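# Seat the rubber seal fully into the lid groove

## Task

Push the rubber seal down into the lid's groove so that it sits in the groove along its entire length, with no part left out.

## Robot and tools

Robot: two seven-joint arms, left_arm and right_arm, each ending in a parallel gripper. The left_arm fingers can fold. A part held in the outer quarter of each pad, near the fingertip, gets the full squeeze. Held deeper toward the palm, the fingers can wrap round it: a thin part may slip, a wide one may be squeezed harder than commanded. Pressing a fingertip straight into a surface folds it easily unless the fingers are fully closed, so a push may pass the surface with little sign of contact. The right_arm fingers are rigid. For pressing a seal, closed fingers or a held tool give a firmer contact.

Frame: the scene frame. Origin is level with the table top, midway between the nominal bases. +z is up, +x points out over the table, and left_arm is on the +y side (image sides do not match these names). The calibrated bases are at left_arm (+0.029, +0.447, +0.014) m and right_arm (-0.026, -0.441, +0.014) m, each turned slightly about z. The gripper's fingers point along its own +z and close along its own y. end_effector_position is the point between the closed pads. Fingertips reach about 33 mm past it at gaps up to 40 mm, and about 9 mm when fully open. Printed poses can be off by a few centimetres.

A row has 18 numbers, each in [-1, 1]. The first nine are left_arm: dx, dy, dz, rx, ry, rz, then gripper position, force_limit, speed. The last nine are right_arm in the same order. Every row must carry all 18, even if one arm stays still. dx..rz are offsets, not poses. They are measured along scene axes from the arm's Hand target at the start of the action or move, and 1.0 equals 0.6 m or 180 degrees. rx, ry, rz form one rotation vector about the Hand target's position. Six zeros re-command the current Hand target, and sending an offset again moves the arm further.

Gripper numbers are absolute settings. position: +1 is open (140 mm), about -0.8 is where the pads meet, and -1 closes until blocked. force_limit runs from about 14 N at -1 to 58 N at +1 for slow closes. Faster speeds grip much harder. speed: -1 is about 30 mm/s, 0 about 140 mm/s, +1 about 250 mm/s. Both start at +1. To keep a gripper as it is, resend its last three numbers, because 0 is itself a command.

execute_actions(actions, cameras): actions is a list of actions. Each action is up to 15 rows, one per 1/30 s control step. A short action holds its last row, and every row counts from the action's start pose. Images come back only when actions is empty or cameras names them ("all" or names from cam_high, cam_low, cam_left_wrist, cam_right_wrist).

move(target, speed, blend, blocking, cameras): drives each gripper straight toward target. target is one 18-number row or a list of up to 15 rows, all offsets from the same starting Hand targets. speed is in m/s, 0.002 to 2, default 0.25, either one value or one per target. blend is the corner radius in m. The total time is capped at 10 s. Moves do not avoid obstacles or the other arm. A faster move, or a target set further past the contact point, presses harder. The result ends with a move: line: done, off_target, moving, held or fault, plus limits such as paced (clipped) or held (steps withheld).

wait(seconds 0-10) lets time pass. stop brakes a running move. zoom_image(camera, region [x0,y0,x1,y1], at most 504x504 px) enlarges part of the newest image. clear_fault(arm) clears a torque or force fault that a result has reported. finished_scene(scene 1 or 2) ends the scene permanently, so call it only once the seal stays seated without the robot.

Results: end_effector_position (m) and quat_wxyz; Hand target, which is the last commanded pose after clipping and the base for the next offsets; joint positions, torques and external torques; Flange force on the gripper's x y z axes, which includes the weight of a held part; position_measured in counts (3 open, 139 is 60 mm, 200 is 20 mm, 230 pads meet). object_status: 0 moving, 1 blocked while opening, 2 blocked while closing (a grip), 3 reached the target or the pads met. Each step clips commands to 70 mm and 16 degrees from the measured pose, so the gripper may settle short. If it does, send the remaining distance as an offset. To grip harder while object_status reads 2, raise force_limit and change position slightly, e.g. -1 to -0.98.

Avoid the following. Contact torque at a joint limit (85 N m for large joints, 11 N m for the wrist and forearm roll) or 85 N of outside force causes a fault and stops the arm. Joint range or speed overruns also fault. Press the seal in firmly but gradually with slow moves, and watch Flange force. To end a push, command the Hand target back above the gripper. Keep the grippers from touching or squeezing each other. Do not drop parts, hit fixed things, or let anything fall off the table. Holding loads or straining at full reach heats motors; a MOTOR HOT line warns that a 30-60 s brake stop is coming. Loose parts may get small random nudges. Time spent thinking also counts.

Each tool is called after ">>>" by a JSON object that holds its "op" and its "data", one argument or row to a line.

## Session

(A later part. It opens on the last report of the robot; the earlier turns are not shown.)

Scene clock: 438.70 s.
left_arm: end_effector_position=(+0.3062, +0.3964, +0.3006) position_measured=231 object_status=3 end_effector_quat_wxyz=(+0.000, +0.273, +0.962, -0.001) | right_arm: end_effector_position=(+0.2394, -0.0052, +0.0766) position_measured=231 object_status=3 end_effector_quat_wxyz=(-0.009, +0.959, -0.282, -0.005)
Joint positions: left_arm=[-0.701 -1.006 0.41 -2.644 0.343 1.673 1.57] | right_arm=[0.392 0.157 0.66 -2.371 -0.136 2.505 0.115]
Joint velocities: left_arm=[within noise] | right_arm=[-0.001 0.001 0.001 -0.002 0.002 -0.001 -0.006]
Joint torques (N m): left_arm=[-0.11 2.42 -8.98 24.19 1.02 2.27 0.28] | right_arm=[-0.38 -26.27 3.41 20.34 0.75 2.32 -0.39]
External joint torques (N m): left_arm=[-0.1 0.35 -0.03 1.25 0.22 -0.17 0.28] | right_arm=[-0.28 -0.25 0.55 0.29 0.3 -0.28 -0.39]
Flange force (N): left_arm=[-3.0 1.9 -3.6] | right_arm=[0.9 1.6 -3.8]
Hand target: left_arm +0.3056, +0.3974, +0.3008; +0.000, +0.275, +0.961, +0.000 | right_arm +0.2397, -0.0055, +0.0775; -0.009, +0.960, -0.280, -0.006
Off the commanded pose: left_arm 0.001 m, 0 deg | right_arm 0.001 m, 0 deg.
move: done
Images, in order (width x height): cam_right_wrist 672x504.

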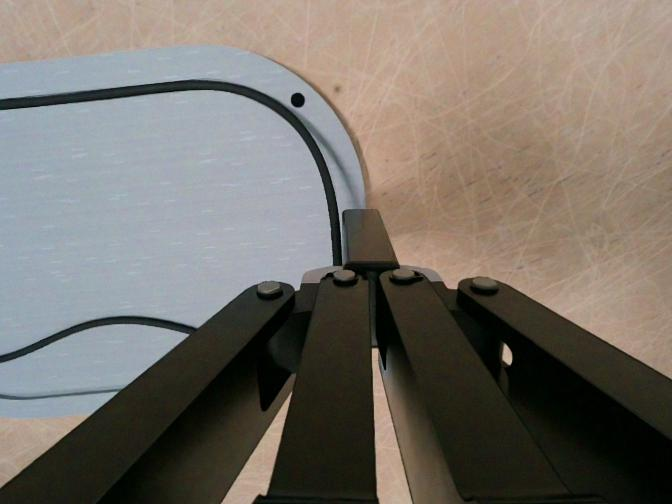

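>>> {"op": "move", "data": {
  "target": [
    [0,0,0,0,0,0,-1,-0.1,-1,0.0163,0.0232,-0.04,0,0,0,-1,-0.1,-1],
    [0,0,0,0,0,0,-1,-0.1,-1,0.0163,0.0232,-0.0572,0,0,0,-1,-0.1,-1],
    [0,0,0,0,0,0,-1,-0.1,-1,0.0163,0.0232,-0.04,0,0,0,-1,-0.1,-1],
    [0,0,0,0,0,0,-1,-0.1,-1,0.0608,0.0085,-0.04,0,0,0,-1,-0.1,-1],
    [0,0,0,0,0,0,-1,-0.1,-1,0.0608,0.0085,-0.0578,0,0,0,-1,-0.1,-1]
  ],
  "speed": [0.1,0.02,0.05,0.1,0.02]
}}

>>> {"op": "move", "data": {
  "target": [
    [0,0,0,0,0,0,-1,-0.1,-1,0,0,0.018,0,0,0,-1,-0.1,-1],
    [0,0,0,0,0,0,-1,-0.1,-1,0.037,0.0013,0.018,0,0,0,-1,-0.1,-1],
    [0,0,0,0,0,0,-1,-0.1,-1,0.037,0.0013,-0.001,0,0,0,-1,-0.1,-1],
    [0,0,0,0,0,0,-1,-0.1,-1,0.037,0.0013,0.018,0,0,0,-1,-0.1,-1],
    [0,0,0,0,0,0,-1,-0.1,-1,0.076,0.02,0.018,0,0,0,-1,-0.1,-1],
    [0,0,0,0,0,0,-1,-0.1,-1,0.076,0.02,-0.002,0,0,0,-1,-0.1,-1]
  ],
  "speed": [0.05,0.1,0.02,0.05,0.1,0.02]
}}

>>> {"op": "move", "data": {
  "target": [
    [0,0,0,0,0,0,-1,-0.1,-1,0,0,0.03,0,0,0,-1,-0.1,-1],
    [0,0,0,0,0,0,-1,-0.1,-1,-0.1,0.04,0.12,0,0,0,-1,-0.1,-1]
  ],
  "speed": [0.05,0.15],
  "cameras": ["cam_right_wrist"]
}}

>>> {"op": "zoom_image", "data": {
  "camera": "cam_right_wrist",
  "region": [60, 30, 480, 350]
}}

Scene clock: 467.73 s.
left_arm: end_effector_position=(+0.3062, +0.3964, +0.3006) position_measured=231 object_status=3 end_effector_quat_wxyz=(+0.000, +0.273, +0.962, -0.001) | right_arm: end_effector_position=(+0.2758, +0.0016, +0.0465) position_measured=231 object_status=3 end_effector_quat_wxyz=(-0.010, +0.961, -0.277, -0.004)
Joint positions: left_arm=[-0.701 -1.006 0.41 -2.644 0.343 1.673 1.57] | right_arm=[0.42 0.296 0.575 -2.288 -0.256 2.539 0.136]
Joint torques (N m): left_arm=[-0.2 2.5 -8.97 24.15 1.03 2.28 0.29] | right_arm=[-0.49 -27.32 2.62 18.14 -0.24 3.06 0.07]
External joint torques (N m): left_arm=[-0.21 0.52 -0.03 1.16 0.23 -0.17 0.29] | right_arm=[-0.41 3.75 -2.44 -1.15 -0.67 0.43 0.07]
Flange force (N): left_arm=[-3.6 1.9 -3.5] | right_arm=[1.5 -7.1 14.6]
Hand target: left_arm +0.3056, +0.3974, +0.3008; +0.000, +0.275, +0.961, +0.000 | right_arm +0.2762, -0.0004, +0.0428; -0.009, +0.960, -0.280, -0.006
Off the commanded pose: left_arm 0.001 m, 0 deg | right_arm 0.004 m, 0 deg.
move: off_target (right_arm)

Scene clock: 471.90 s.
left_arm: end_effector_position=(+0.3062, +0.3964, +0.3006) position_measured=231 object_status=3 end_effector_quat_wxyz=(+0.000, +0.273, +0.962, -0.001) | right_arm: end_effector_position=(+0.3212, +0.0106, +0.0465) position_measured=231 object_status=3 end_effector_quat_wxyz=(-0.007, +0.961, -0.278, -0.004)
Joint positions: left_arm=[-0.701 -1.006 0.41 -2.644 0.343 1.673 1.57] | right_arm=[0.409 0.386 0.543 -2.152 -0.298 2.474 0.106]
Joint velocities: left_arm=[within noise] | right_arm=[0.003 0.001 -0.004 -0.001 -0.002 0.001 0]
Joint torques (N m): left_arm=[-0.12 2.55 -8.98 24.09 1.03 2.28 0.32] | right_arm=[0.33 -27.78 4.13 19.33 -0.35 4.65 0.14]
External joint torques (N m): left_arm=[-0.13 0.46 -0.08 1.18 0.22 -0.16 0.32] | right_arm=[0.43 7.08 -2.33 -0.43 -0.81 2.06 0.14]
Flange force (N): left_arm=[-3.3 1.9 -3.5] | right_arm=[1.0 -15.6 23.7]
Hand target: left_arm +0.3056, +0.3974, +0.3008; +0.000, +0.275, +0.961, +0.000 | right_arm +0.3218, +0.0116, +0.0416; -0.009, +0.960, -0.280, -0.006
Off the commanded pose: left_arm 0.001 m, 0 deg | right_arm 0.005 m, 0 deg.
move: off_target (right_arm)

Scene clock: 473.93 s.
left_arm: end_effector_position=(+0.3062, +0.3964, +0.3006) position_measured=231 object_status=3 end_effector_quat_wxyz=(+0.000, +0.273, +0.962, -0.001) | right_arm: end_effector_position=(+0.2620, +0.0371, +0.1135) position_measured=231 object_status=3 end_effector_quat_wxyz=(-0.010, +0.961, -0.275, -0.005)
Joint positions: left_arm=[-0.701 -1.006 0.41 -2.644 0.343 1.673 1.57] | right_arm=[0.416 0.217 0.658 -2.184 -0.167 2.367 0.126]
Joint velocities: left_arm=[within noise] | right_arm=[0 -0.001 -0.001 0 0.002 -0.004 0.006]
Joint torques (N m): left_arm=[-0.11 2.43 -9.01 24.19 1.02 2.28 0.25] | right_arm=[0.02 -29.75 3.91 21.62 0.85 2.29 0.13]
External joint torques (N m): left_arm=[-0.06 0.37 -0.03 1.26 0.22 -0.16 0.25] | right_arm=[0.02 -0.25 -0.41 -0.12 0.32 -0.33 0.13]
Flange force (N): left_arm=[-3.0 1.9 -3.6] | right_arm=[0.0 0.9 -1.3]
Hand target: left_arm +0.3056, +0.3974, +0.3008; +0.000, +0.275, +0.961, +0.000 | right_arm +0.2618, +0.0356, +0.1136; -0.009, +0.960, -0.280, -0.006
Off the commanded pose: left_arm 0.001 m, 0 deg | right_arm 0.002 m, 1 deg.
move: done
Images, in order (width x height): cam_right_wrist 672x504.

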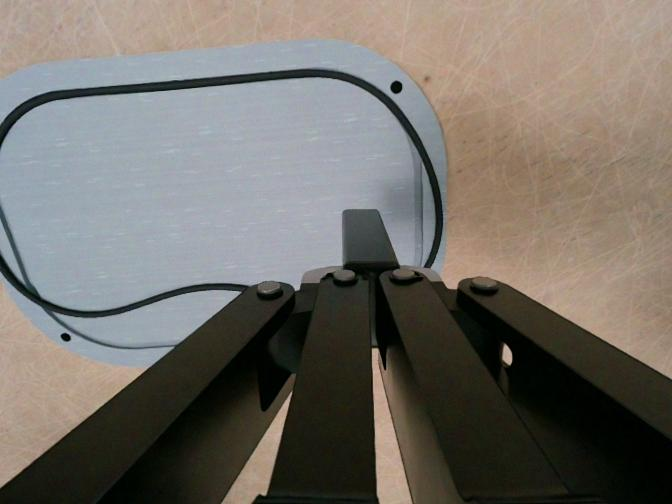

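Scaled by 1.200 from the camera's 672x504 image, which has a finer 960x720 frame.

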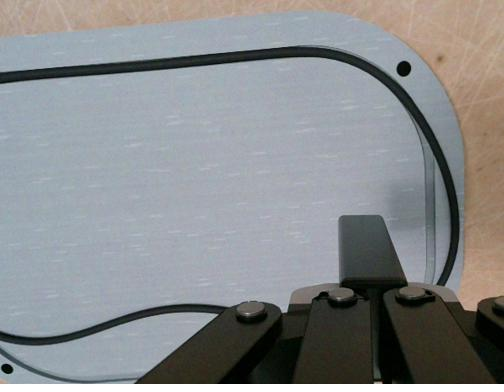

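>>> {"op": "move", "data": {
  "target": [
    [0,0,0,0,0,0,-1,-0.1,-1,0,0,-0.1,0,0,0,-1,-0.1,-1],
    [0,0,0,0,0,0,-1,-0.1,-1,0,0,-0.1167,0,0,0,-1,-0.1,-1]
  ],
  "speed": [0.1,0.02]
}}

Scene clock: 480.97 s.
left_arm: end_effector_position=(+0.3062, +0.3964, +0.3006) position_measured=231 object_status=3 end_effector_quat_wxyz=(+0.000, +0.273, +0.962, -0.001) | right_arm: end_effector_position=(+0.2616, +0.0345, +0.0462) position_measured=231 object_status=3 end_effector_quat_wxyz=(-0.007, +0.961, -0.278, -0.005)
Joint positions: left_arm=[-0.701 -1.006 0.41 -2.644 0.343 1.673 1.57] | right_arm=[0.497 0.352 0.561 -2.206 -0.288 2.498 0.212]
Joint velocities: left_arm=[within noise] | right_arm=[0.001 0 0 0.001 -0.001 0 0.006]
Joint torques (N m): left_arm=[-0.11 2.5 -9.03 24.18 1.02 2.29 0.29] | right_arm=[0.38 -28.51 4.8 18.92 -0.11 4.12 0.11]
External joint torques (N m): left_arm=[-0.15 0.46 -0.15 1.21 0.21 -0.15 0.29] | right_arm=[0.32 4.73 -1.32 -0.57 -0.56 1.53 0.12]
Flange force (N): left_arm=[-3.3 1.7 -3.6] | right_arm=[-0.7 -9.3 16.8]
Hand target: left_arm +0.3056, +0.3974, +0.3008; +0.000, +0.275, +0.961, +0.000 | right_arm +0.2618, +0.0356, +0.0436; -0.009, +0.960, -0.280, -0.006
Off the commanded pose: left_arm 0.001 m, 0 deg | right_arm 0.003 m, 0 deg.
move: done

>>> {"op": "move", "data": {
  "target": [
    [0,0,0,0,0,0,-1,-0.1,-1,0,0,0.02,0,0,0,-1,-0.1,-1],
    [0,0,0,0,0,0,-1,-0.1,-1,0.0182,-0.0768,0.02,0,0,0,-1,-0.1,-1],
    [0,0,0,0,0,0,-1,-0.1,-1,0.0182,-0.0768,0.0032,0,0,0,-1,-0.1,-1],
    [0,0,0,0,0,0,-1,-0.1,-1,0.0303,-0.0568,0,0,0,0,-1,-0.1,-1]
  ],
  "speed": [0.05,0.1,0.02,0.012],
  "cameras": ["cam_right_wrist"]
}}

Scene clock: 497.40 s.
left_arm: end_effector_position=(+0.3062, +0.3964, +0.3006) position_measured=231 object_status=3 end_effector_quat_wxyz=(+0.000, +0.273, +0.962, -0.001) | right_arm: end_effector_position=(+0.2796, -0.0009, +0.0469) position_measured=231 object_status=3 end_effector_quat_wxyz=(-0.006, +0.961, -0.278, -0.004)
Joint positions: left_arm=[-0.701 -1.006 0.41 -2.644 0.343 1.673 1.57] | right_arm=[0.409 0.302 0.581 -2.277 -0.265 2.523 0.137]
Joint velocities: left_arm=[within noise] | right_arm=[0.003 0 -0.005 0 0 0.001 0.003]
Joint torques (N m): left_arm=[-0.13 2.51 -9.03 24.12 1.01 2.29 0.3] | right_arm=[0.16 -25.43 4.07 20.06 -0.21 4.52 0.02]
External joint torques (N m): left_arm=[-0.11 0.39 -0.09 1.18 0.2 -0.15 0.3] | right_arm=[0.05 5.74 -1.33 0.8 -0.64 1.93 0.02]
Flange force (N): left_arm=[-3.0 1.8 -3.5] | right_arm=[0.8 -16.7 20.9]
Hand target: left_arm +0.3056, +0.3974, +0.3008; +0.000, +0.275, +0.961, +0.000 | right_arm +0.2799, +0.0015, +0.0436; -0.009, +0.960, -0.280, -0.006
Off the commanded pose: left_arm 0.001 m, 0 deg | right_arm 0.004 m, 0 deg.
move: off_target (right_arm)
Images, in order (width x height): cam_right_wrist 672x504.

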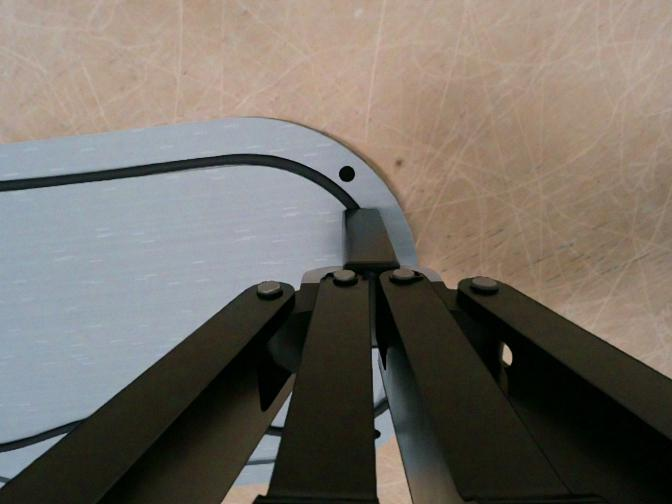

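>>> {"op": "move", "data": {
  "target": [
    [0,0,0,0,0,0,-1,-0.1,-1,-0.001,-0.004,-0.004,0,0,0,-1,-0.1,-1],
    [0,0,0,0,0,0,-1,-0.1,-1,0,0,0.03,0,0,0,-1,-0.1,-1],
    [0,0,0,0,0,0,-1,-0.1,-1,-0.06,0.03,0.08,0,0,0,-1,-0.1,-1]
  ],
  "speed": [0.012,0.03,0.1],
  "cameras": ["cam_right_wrist"]
}}

>>> {"op": "zoom_image", "data": {
  "camera": "cam_right_wrist",
  "region": [60, 30, 480, 350]
}}

Scene clock: 505.60 s.
left_arm: end_effector_position=(+0.3062, +0.3964, +0.3006) position_measured=231 object_status=3 end_effector_quat_wxyz=(+0.000, +0.273, +0.962, -0.001) | right_arm: end_effector_position=(+0.2445, +0.0208, +0.0915) position_measured=231 object_status=3 end_effector_quat_wxyz=(-0.010, +0.961, -0.276, -0.005)
Joint positions: left_arm=[-0.701 -1.006 0.41 -2.644 0.343 1.673 1.57] | right_arm=[0.406 0.196 0.669 -2.279 -0.165 2.444 0.138]
Joint velocities: left_arm=[within noise] | right_arm=[-0.001 0 0 0.001 0.002 -0.004 0.004]
Joint torques (N m): left_arm=[-0.25 2.51 -8.97 24.11 1.03 2.28 0.29] | right_arm=[0.02 -28.12 3.71 20.7 0.79 2.29 0.09]
External joint torques (N m): left_arm=[-0.25 0.46 -0.08 1.2 0.22 -0.16 0.29] | right_arm=[-0.01 -0.51 -0.16 -0.05 0.3 -0.31 0.09]
Flange force (N): left_arm=[-3.5 1.8 -3.6] | right_arm=[0.1 1.7 -2.3]
Hand target: left_arm +0.3056, +0.3974, +0.3008; +0.000, +0.275, +0.961, +0.000 | right_arm +0.2439, +0.0195, +0.0916; -0.009, +0.960, -0.280, -0.006
Off the commanded pose: left_arm 0.001 m, 0 deg | right_arm 0.001 m, 1 deg.
move: done
Images, in order (width x height): cam_right_wrist 672x504.

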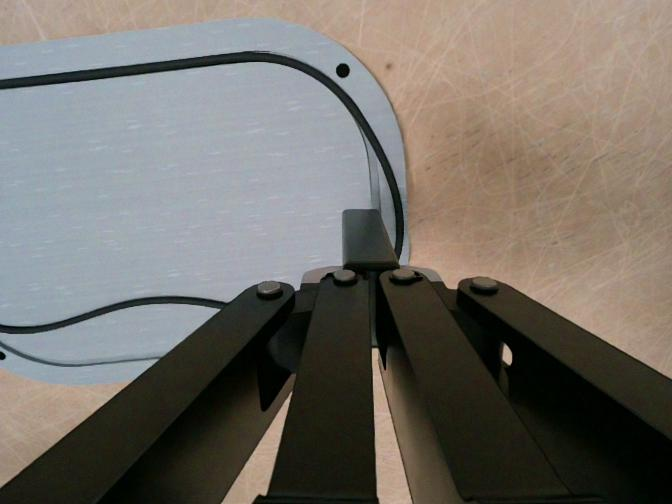

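Scaled by 1.200 from the camera's 672x504 image, which has a finer 960x720 frame.

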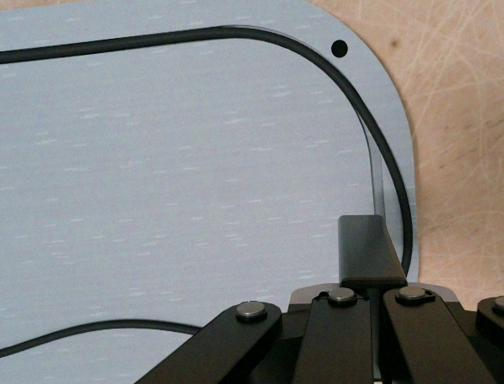

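>>> {"op": "move", "data": {
  "target": [
    [0,0,0,0,0,0,-1,-0.1,-1,-0.0122,-0.0275,-0.06,0,0,0,-1,-0.1,-1],
    [0,0,0,0,0,0,-1,-0.1,-1,-0.0122,-0.0275,-0.0768,0,0,0,-1,-0.1,-1],
    [0,0,0,0,0,0,-1,-0.1,-1,0.002,-0.0048,-0.0797,0,0,0,-1,-0.1,-1]
  ],
  "speed": [0.1,0.02,0.012]
}}

>>> {"op": "move", "data": {
  "target": [
    [0,0,0,0,0,0,-1,-0.1,-1,-0.002,-0.003,-0.0025,0,0,0,-1,-0.1,-1],
    [0,0,0,0,0,0,-1,-0.1,-1,0,0,0.03,0,0,0,-1,-0.1,-1],
    [0,0,0,0,0,0,-1,-0.1,-1,0.002,0.007,0.08,0,0,0,-1,-0.1,-1]
  ],
  "speed": [0.012,0.03,0.1],
  "cameras": ["cam_right_wrist"]
}}

>>> {"op": "zoom_image", "data": {
  "camera": "cam_right_wrist",
  "region": [60, 30, 480, 350]
}}

Scene clock: 522.00 s.
left_arm: end_effector_position=(+0.3062, +0.3964, +0.3006) position_measured=231 object_status=3 end_effector_quat_wxyz=(+0.000, +0.273, +0.962, -0.001) | right_arm: end_effector_position=(+0.2446, +0.0190, +0.0464) position_measured=231 object_status=3 end_effector_quat_wxyz=(-0.012, +0.961, -0.277, -0.005)
Joint positions: left_arm=[-0.701 -1.006 0.41 -2.644 0.343 1.673 1.57] | right_arm=[0.48 0.29 0.58 -2.299 -0.254 2.548 0.2]
Joint torques (N m): left_arm=[-0.17 2.53 -9.04 24.18 1.01 2.31 0.3] | right_arm=[0.18 -28.23 2.97 18.89 -0.12 2.38 0.15]
External joint torques (N m): left_arm=[-0.14 0.38 -0.09 1.27 0.21 -0.13 0.3] | right_arm=[0.24 2.43 -2.03 -0.25 -0.54 -0.23 0.15]
Flange force (N): left_arm=[-3.2 1.8 -3.7] | right_arm=[-0.3 -8.5 10.3]
Hand target: left_arm +0.3056, +0.3974, +0.3008; +0.000, +0.275, +0.961, +0.000 | right_arm +0.2451, +0.0166, +0.0437; -0.009, +0.960, -0.280, -0.006
Off the commanded pose: left_arm 0.001 m, 0 deg | right_arm 0.004 m, 1 deg.
move: off_target (right_arm)

Scene clock: 524.77 s.
left_arm: end_effector_position=(+0.3062, +0.3964, +0.3006) position_measured=231 object_status=3 end_effector_quat_wxyz=(+0.000, +0.273, +0.962, -0.001) | right_arm: end_effector_position=(+0.2462, +0.0210, +0.0909) position_measured=231 object_status=3 end_effector_quat_wxyz=(-0.009, +0.959, -0.282, -0.005)
Joint positions: left_arm=[-0.701 -1.006 0.41 -2.644 0.343 1.673 1.57] | right_arm=[0.432 0.198 0.642 -2.273 -0.161 2.441 0.148]
Joint velocities: left_arm=[within noise] | right_arm=[-0.001 -0.001 0 0 -0.001 -0.002 -0.005]
Joint torques (N m): left_arm=[-0.14 2.49 -8.97 24.1 1.02 2.29 0.28] | right_arm=[-0.5 -28.31 4.22 21.09 0.8 2.22 -0.36]
External joint torques (N m): left_arm=[-0.19 0.42 -0.07 1.13 0.21 -0.15 0.28] | right_arm=[-0.5 -0.03 0.45 0.33 0.32 -0.37 -0.36]
Flange force (N): left_arm=[-3.1 1.7 -3.3] | right_arm=[1.2 0.5 -3.1]
Hand target: left_arm +0.3056, +0.3974, +0.3008; +0.000, +0.275, +0.961, +0.000 | right_arm +0.2463, +0.0208, +0.0917; -0.009, +0.960, -0.280, -0.006
Off the commanded pose: left_arm 0.001 m, 0 deg | right_arm 0.001 m, 0 deg.
move: done
Images, in order (width x height): cam_right_wrist 672x504.

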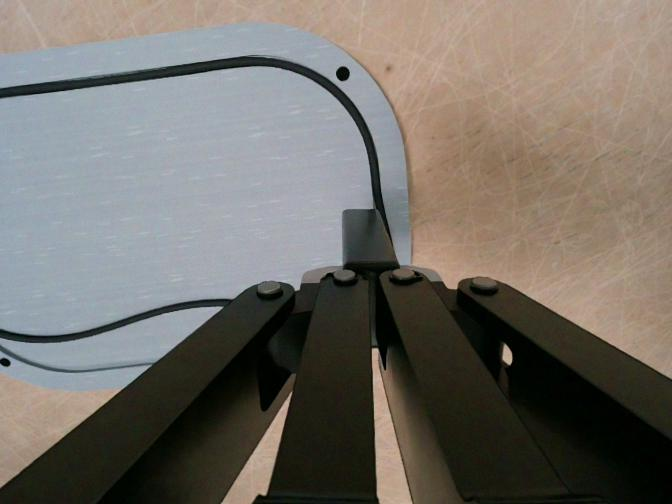

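Scaled by 1.200 from the camera's 672x504 image, which has a finer 960x720 frame.

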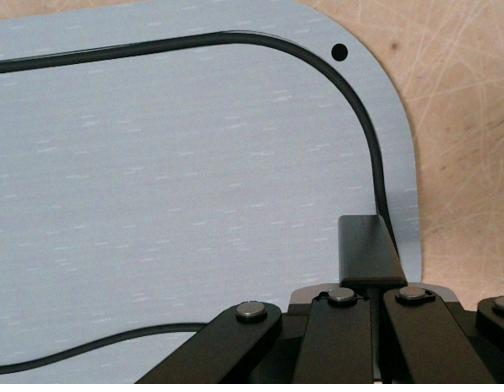

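>>> {"op": "move", "data": {
  "target": [
    [0,0,0,0,0,0,-1,-0.1,-1,0.0432,-0.029,-0.064,0,0,0,-1,-0.1,-1],
    [0,0,0,0,0,0,-1,-0.1,-1,0.0432,-0.029,-0.082,0,0,0,-1,-0.1,-1],
    [0,0,0,0,0,0,-1,-0.1,-1,0.0432,-0.029,-0.064,0,0,0,-1,-0.1,-1],
    [0,0,0,0,0,0,-1,-0.1,-1,-0.0025,-0.0117,-0.064,0,0,0,-1,-0.1,-1],
    [0,0,0,0,0,0,-1,-0.1,-1,-0.0025,-0.0117,-0.081,0,0,0,-1,-0.1,-1]
  ],
  "speed": [0.1,0.02,0.05,0.1,0.02]
}}

>>> {"op": "move", "data": {
  "target": [
    [0,0,0,0,0,0,-1,-0.1,-1,0,0,0.02,0,0,0,-1,-0.1,-1],
    [0,0,0,0,0,0,-1,-0.1,-1,-0.029,0.002,0.02,0,0,0,-1,-0.1,-1],
    [0,0,0,0,0,0,-1,-0.1,-1,-0.029,0.002,0.004,0,0,0,-1,-0.1,-1],
    [0,0,0,0,0,0,-1,-0.1,-1,-0.0168,0.0255,0.001,0,0,0,-1,-0.1,-1]
  ],
  "speed": [0.05,0.1,0.02,0.012]
}}

>>> {"op": "move", "data": {
  "target": [
    [0,0,0,0,0,0,-1,-0.1,-1,-0.002,-0.003,-0.0025,0,0,0,-1,-0.1,-1],
    [0,0,0,0,0,0,-1,-0.1,-1,0,0,0.03,0,0,0,-1,-0.1,-1],
    [0,0,0,0,0,0,-1,-0.1,-1,0.0,0.02,0.08,0,0,0,-1,-0.1,-1]
  ],
  "speed": [0.012,0.03,0.1],
  "cameras": ["cam_right_wrist"]
}}

>>> {"op": "zoom_image", "data": {
  "camera": "cam_right_wrist",
  "region": [60, 30, 480, 350]
}}

Scene clock: 555.93 s.
left_arm: end_effector_position=(+0.3062, +0.3964, +0.3006) position_measured=231 object_status=3 end_effector_quat_wxyz=(+0.000, +0.273, +0.962, -0.001) | right_arm: end_effector_position=(+0.2465, +0.0163, +0.0469) position_measured=231 object_status=3 end_effector_quat_wxyz=(-0.012, +0.961, -0.277, -0.004)
Joint positions: left_arm=[-0.701 -1.006 0.41 -2.644 0.343 1.673 1.57] | right_arm=[0.475 0.284 0.579 -2.305 -0.252 2.552 0.194]
Joint velocities: left_arm=[within noise] | right_arm=[0.001 0.001 0 0 0 0 0.006]
Joint torques (N m): left_arm=[-0.15 2.5 -8.98 24.13 1.02 2.31 0.27] | right_arm=[0.26 -27.79 3.85 17.47 0.02 2.38 0.04]
External joint torques (N m): left_arm=[-0.18 0.41 -0.04 1.16 0.21 -0.14 0.27] | right_arm=[0.3 2.67 -1.05 -1.66 -0.41 -0.23 0.05]
Flange force (N): left_arm=[-3.2 1.8 -3.4] | right_arm=[-0.4 -2.9 9.0]
Hand target: left_arm +0.3056, +0.3974, +0.3008; +0.000, +0.275, +0.961, +0.000 | right_arm +0.2448, +0.0138, +0.0431; -0.009, +0.960, -0.280, -0.006
Off the commanded pose: left_arm 0.001 m, 0 deg | right_arm 0.005 m, 1 deg.
move: off_target (right_arm)

Scene clock: 559.63 s.
left_arm: end_effector_position=(+0.3062, +0.3964, +0.3006) position_measured=231 object_status=3 end_effector_quat_wxyz=(+0.000, +0.273, +0.962, -0.001) | right_arm: end_effector_position=(+0.2334, +0.0252, +0.0468) position_measured=231 object_status=3 end_effector_quat_wxyz=(-0.003, +0.961, -0.277, -0.004)
Joint positions: left_arm=[-0.701 -1.006 0.41 -2.644 0.343 1.673 1.57] | right_arm=[0.523 0.296 0.566 -2.281 -0.256 2.521 0.23]
Joint torques (N m): left_arm=[-0.13 2.42 -9.02 24.2 1.02 2.28 0.3] | right_arm=[0.56 -25.15 3 19.8 -0.34 5.2 0.16]
External joint torques (N m): left_arm=[-0.13 0.31 -0.09 1.32 0.21 -0.15 0.3] | right_arm=[0.54 6.04 -2.08 0.6 -0.77 2.64 0.16]
Flange force (N): left_arm=[-3.0 1.8 -3.8] | right_arm=[-1.5 -17.1 24.9]
Hand target: left_arm +0.3056, +0.3974, +0.3008; +0.000, +0.275, +0.961, +0.000 | right_arm +0.2348, +0.0291, +0.0437; -0.009, +0.960, -0.280, -0.006
Off the commanded pose: left_arm 0.001 m, 0 deg | right_arm 0.005 m, 1 deg.
move: off_target (right_arm)

Scene clock: 562.30 s.
left_arm: end_effector_position=(+0.3062, +0.3964, +0.3006) position_measured=231 object_status=3 end_effector_quat_wxyz=(+0.000, +0.273, +0.962, -0.001) | right_arm: end_effector_position=(+0.2346, +0.0412, +0.0909) position_measured=231 object_status=3 end_effector_quat_wxyz=(-0.009, +0.959, -0.282, -0.005)
Joint positions: left_arm=[-0.701 -1.006 0.41 -2.644 0.343 1.673 1.57] | right_arm=[0.491 0.231 0.623 -2.231 -0.184 2.427 0.2]
Joint velocities: left_arm=[within noise] | right_arm=[0 0 0.001 0 0 -0.005 -0.005]
Joint torques (N m): left_arm=[-0.14 2.52 -8.97 24.12 1.01 2.28 0.25] | right_arm=[-0.49 -29.79 5.12 21.46 0.81 2.32 -0.37]
External joint torques (N m): left_arm=[-0.13 0.44 -0.02 1.23 0.21 -0.16 0.25] | right_arm=[-0.63 -0.04 0.65 0.62 0.32 -0.27 -0.36]
Flange force (N): left_arm=[-3.3 1.9 -3.5] | right_arm=[1.2 -0.3 -3.1]
Hand target: left_arm +0.3056, +0.3974, +0.3008; +0.000, +0.275, +0.961, +0.000 | right_arm +0.2348, +0.0411, +0.0917; -0.009, +0.960, -0.280, -0.006
Off the commanded pose: left_arm 0.001 m, 0 deg | right_arm 0.001 m, 0 deg.
move: done
Images, in order (width x height): cam_right_wrist 672x504.

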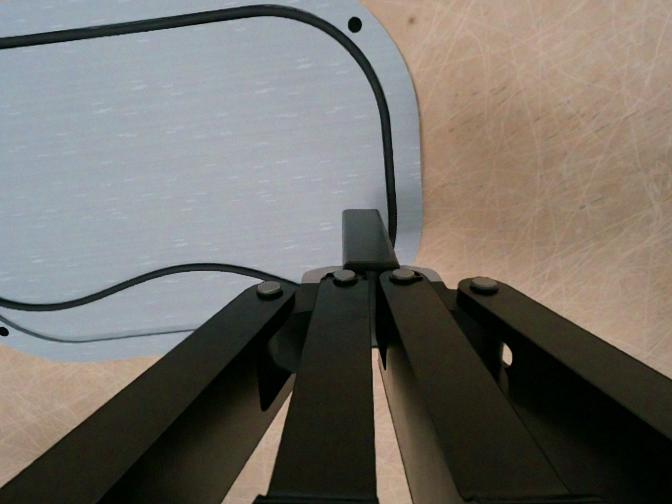

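Scaled by 1.200 from the camera's 672x504 image, which has a finer 960x720 frame.

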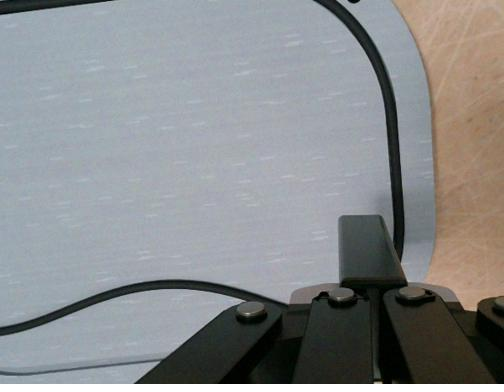

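>>> {"op": "move", "data": {
  "target": [0,0,0,0,0,0,-1,-0.1,-1,-0.12,0.05,0.05,0,0,0,-1,-0.1,-1],
  "cameras": ["cam_right_wrist"]
}}

>>> {"op": "zoom_image", "data": {
  "camera": "cam_right_wrist",
  "region": [60, 0, 480, 300]
}}

Scene clock: 569.20 s.
left_arm: end_effector_position=(+0.3062, +0.3964, +0.3006) position_measured=231 object_status=3 end_effector_quat_wxyz=(+0.000, +0.273, +0.962, -0.001) | right_arm: end_effector_position=(+0.1630, +0.0707, +0.1207) position_measured=231 object_status=3 end_effector_quat_wxyz=(-0.009, +0.961, -0.276, -0.005)
Joint positions: left_arm=[-0.701 -1.006 0.41 -2.644 0.343 1.673 1.57] | right_arm=[0.571 0.165 0.689 -2.225 -0.133 2.365 0.294]
Joint velocities: left_arm=[within noise] | right_arm=[0.001 0 0 0.001 0 -0.001 0.007]
Joint torques (N m): left_arm=[-0.22 2.46 -8.98 24.14 1.04 2.28 0.23] | right_arm=[0.52 -27.24 3.02 22.43 0.81 2.26 0.13]
External joint torques (N m): left_arm=[-0.26 0.44 -0.1 1.15 0.23 -0.16 0.23] | right_arm=[0.69 0.01 -0.19 0.57 0.27 -0.34 0.13]
Flange force (N): left_arm=[-3.3 1.5 -3.5] | right_arm=[-1.5 -2.6 -1.0]
Hand target: left_arm +0.3056, +0.3974, +0.3008; +0.000, +0.275, +0.961, +0.000 | right_arm +0.1628, +0.0711, +0.1217; -0.009, +0.960, -0.280, -0.006
Off the commanded pose: left_arm 0.001 m, 0 deg | right_arm 0.001 m, 1 deg.
move: done
Images, in order (width x height): cam_right_wrist 672x504.

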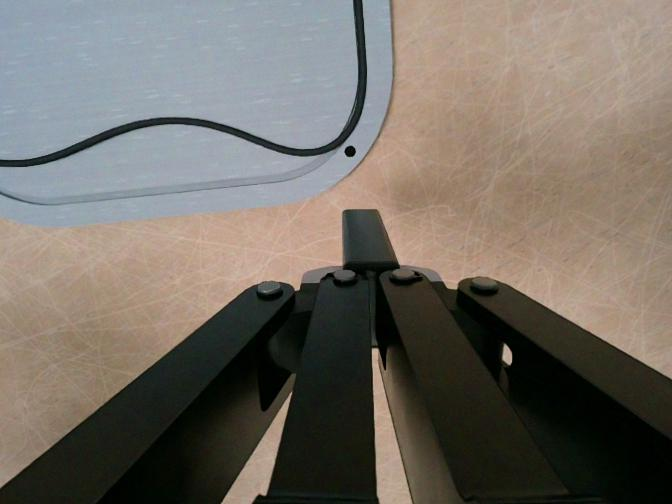

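Scaled by 1.200 from the camera's 672x504 image, which has a finer 960x720 frame.

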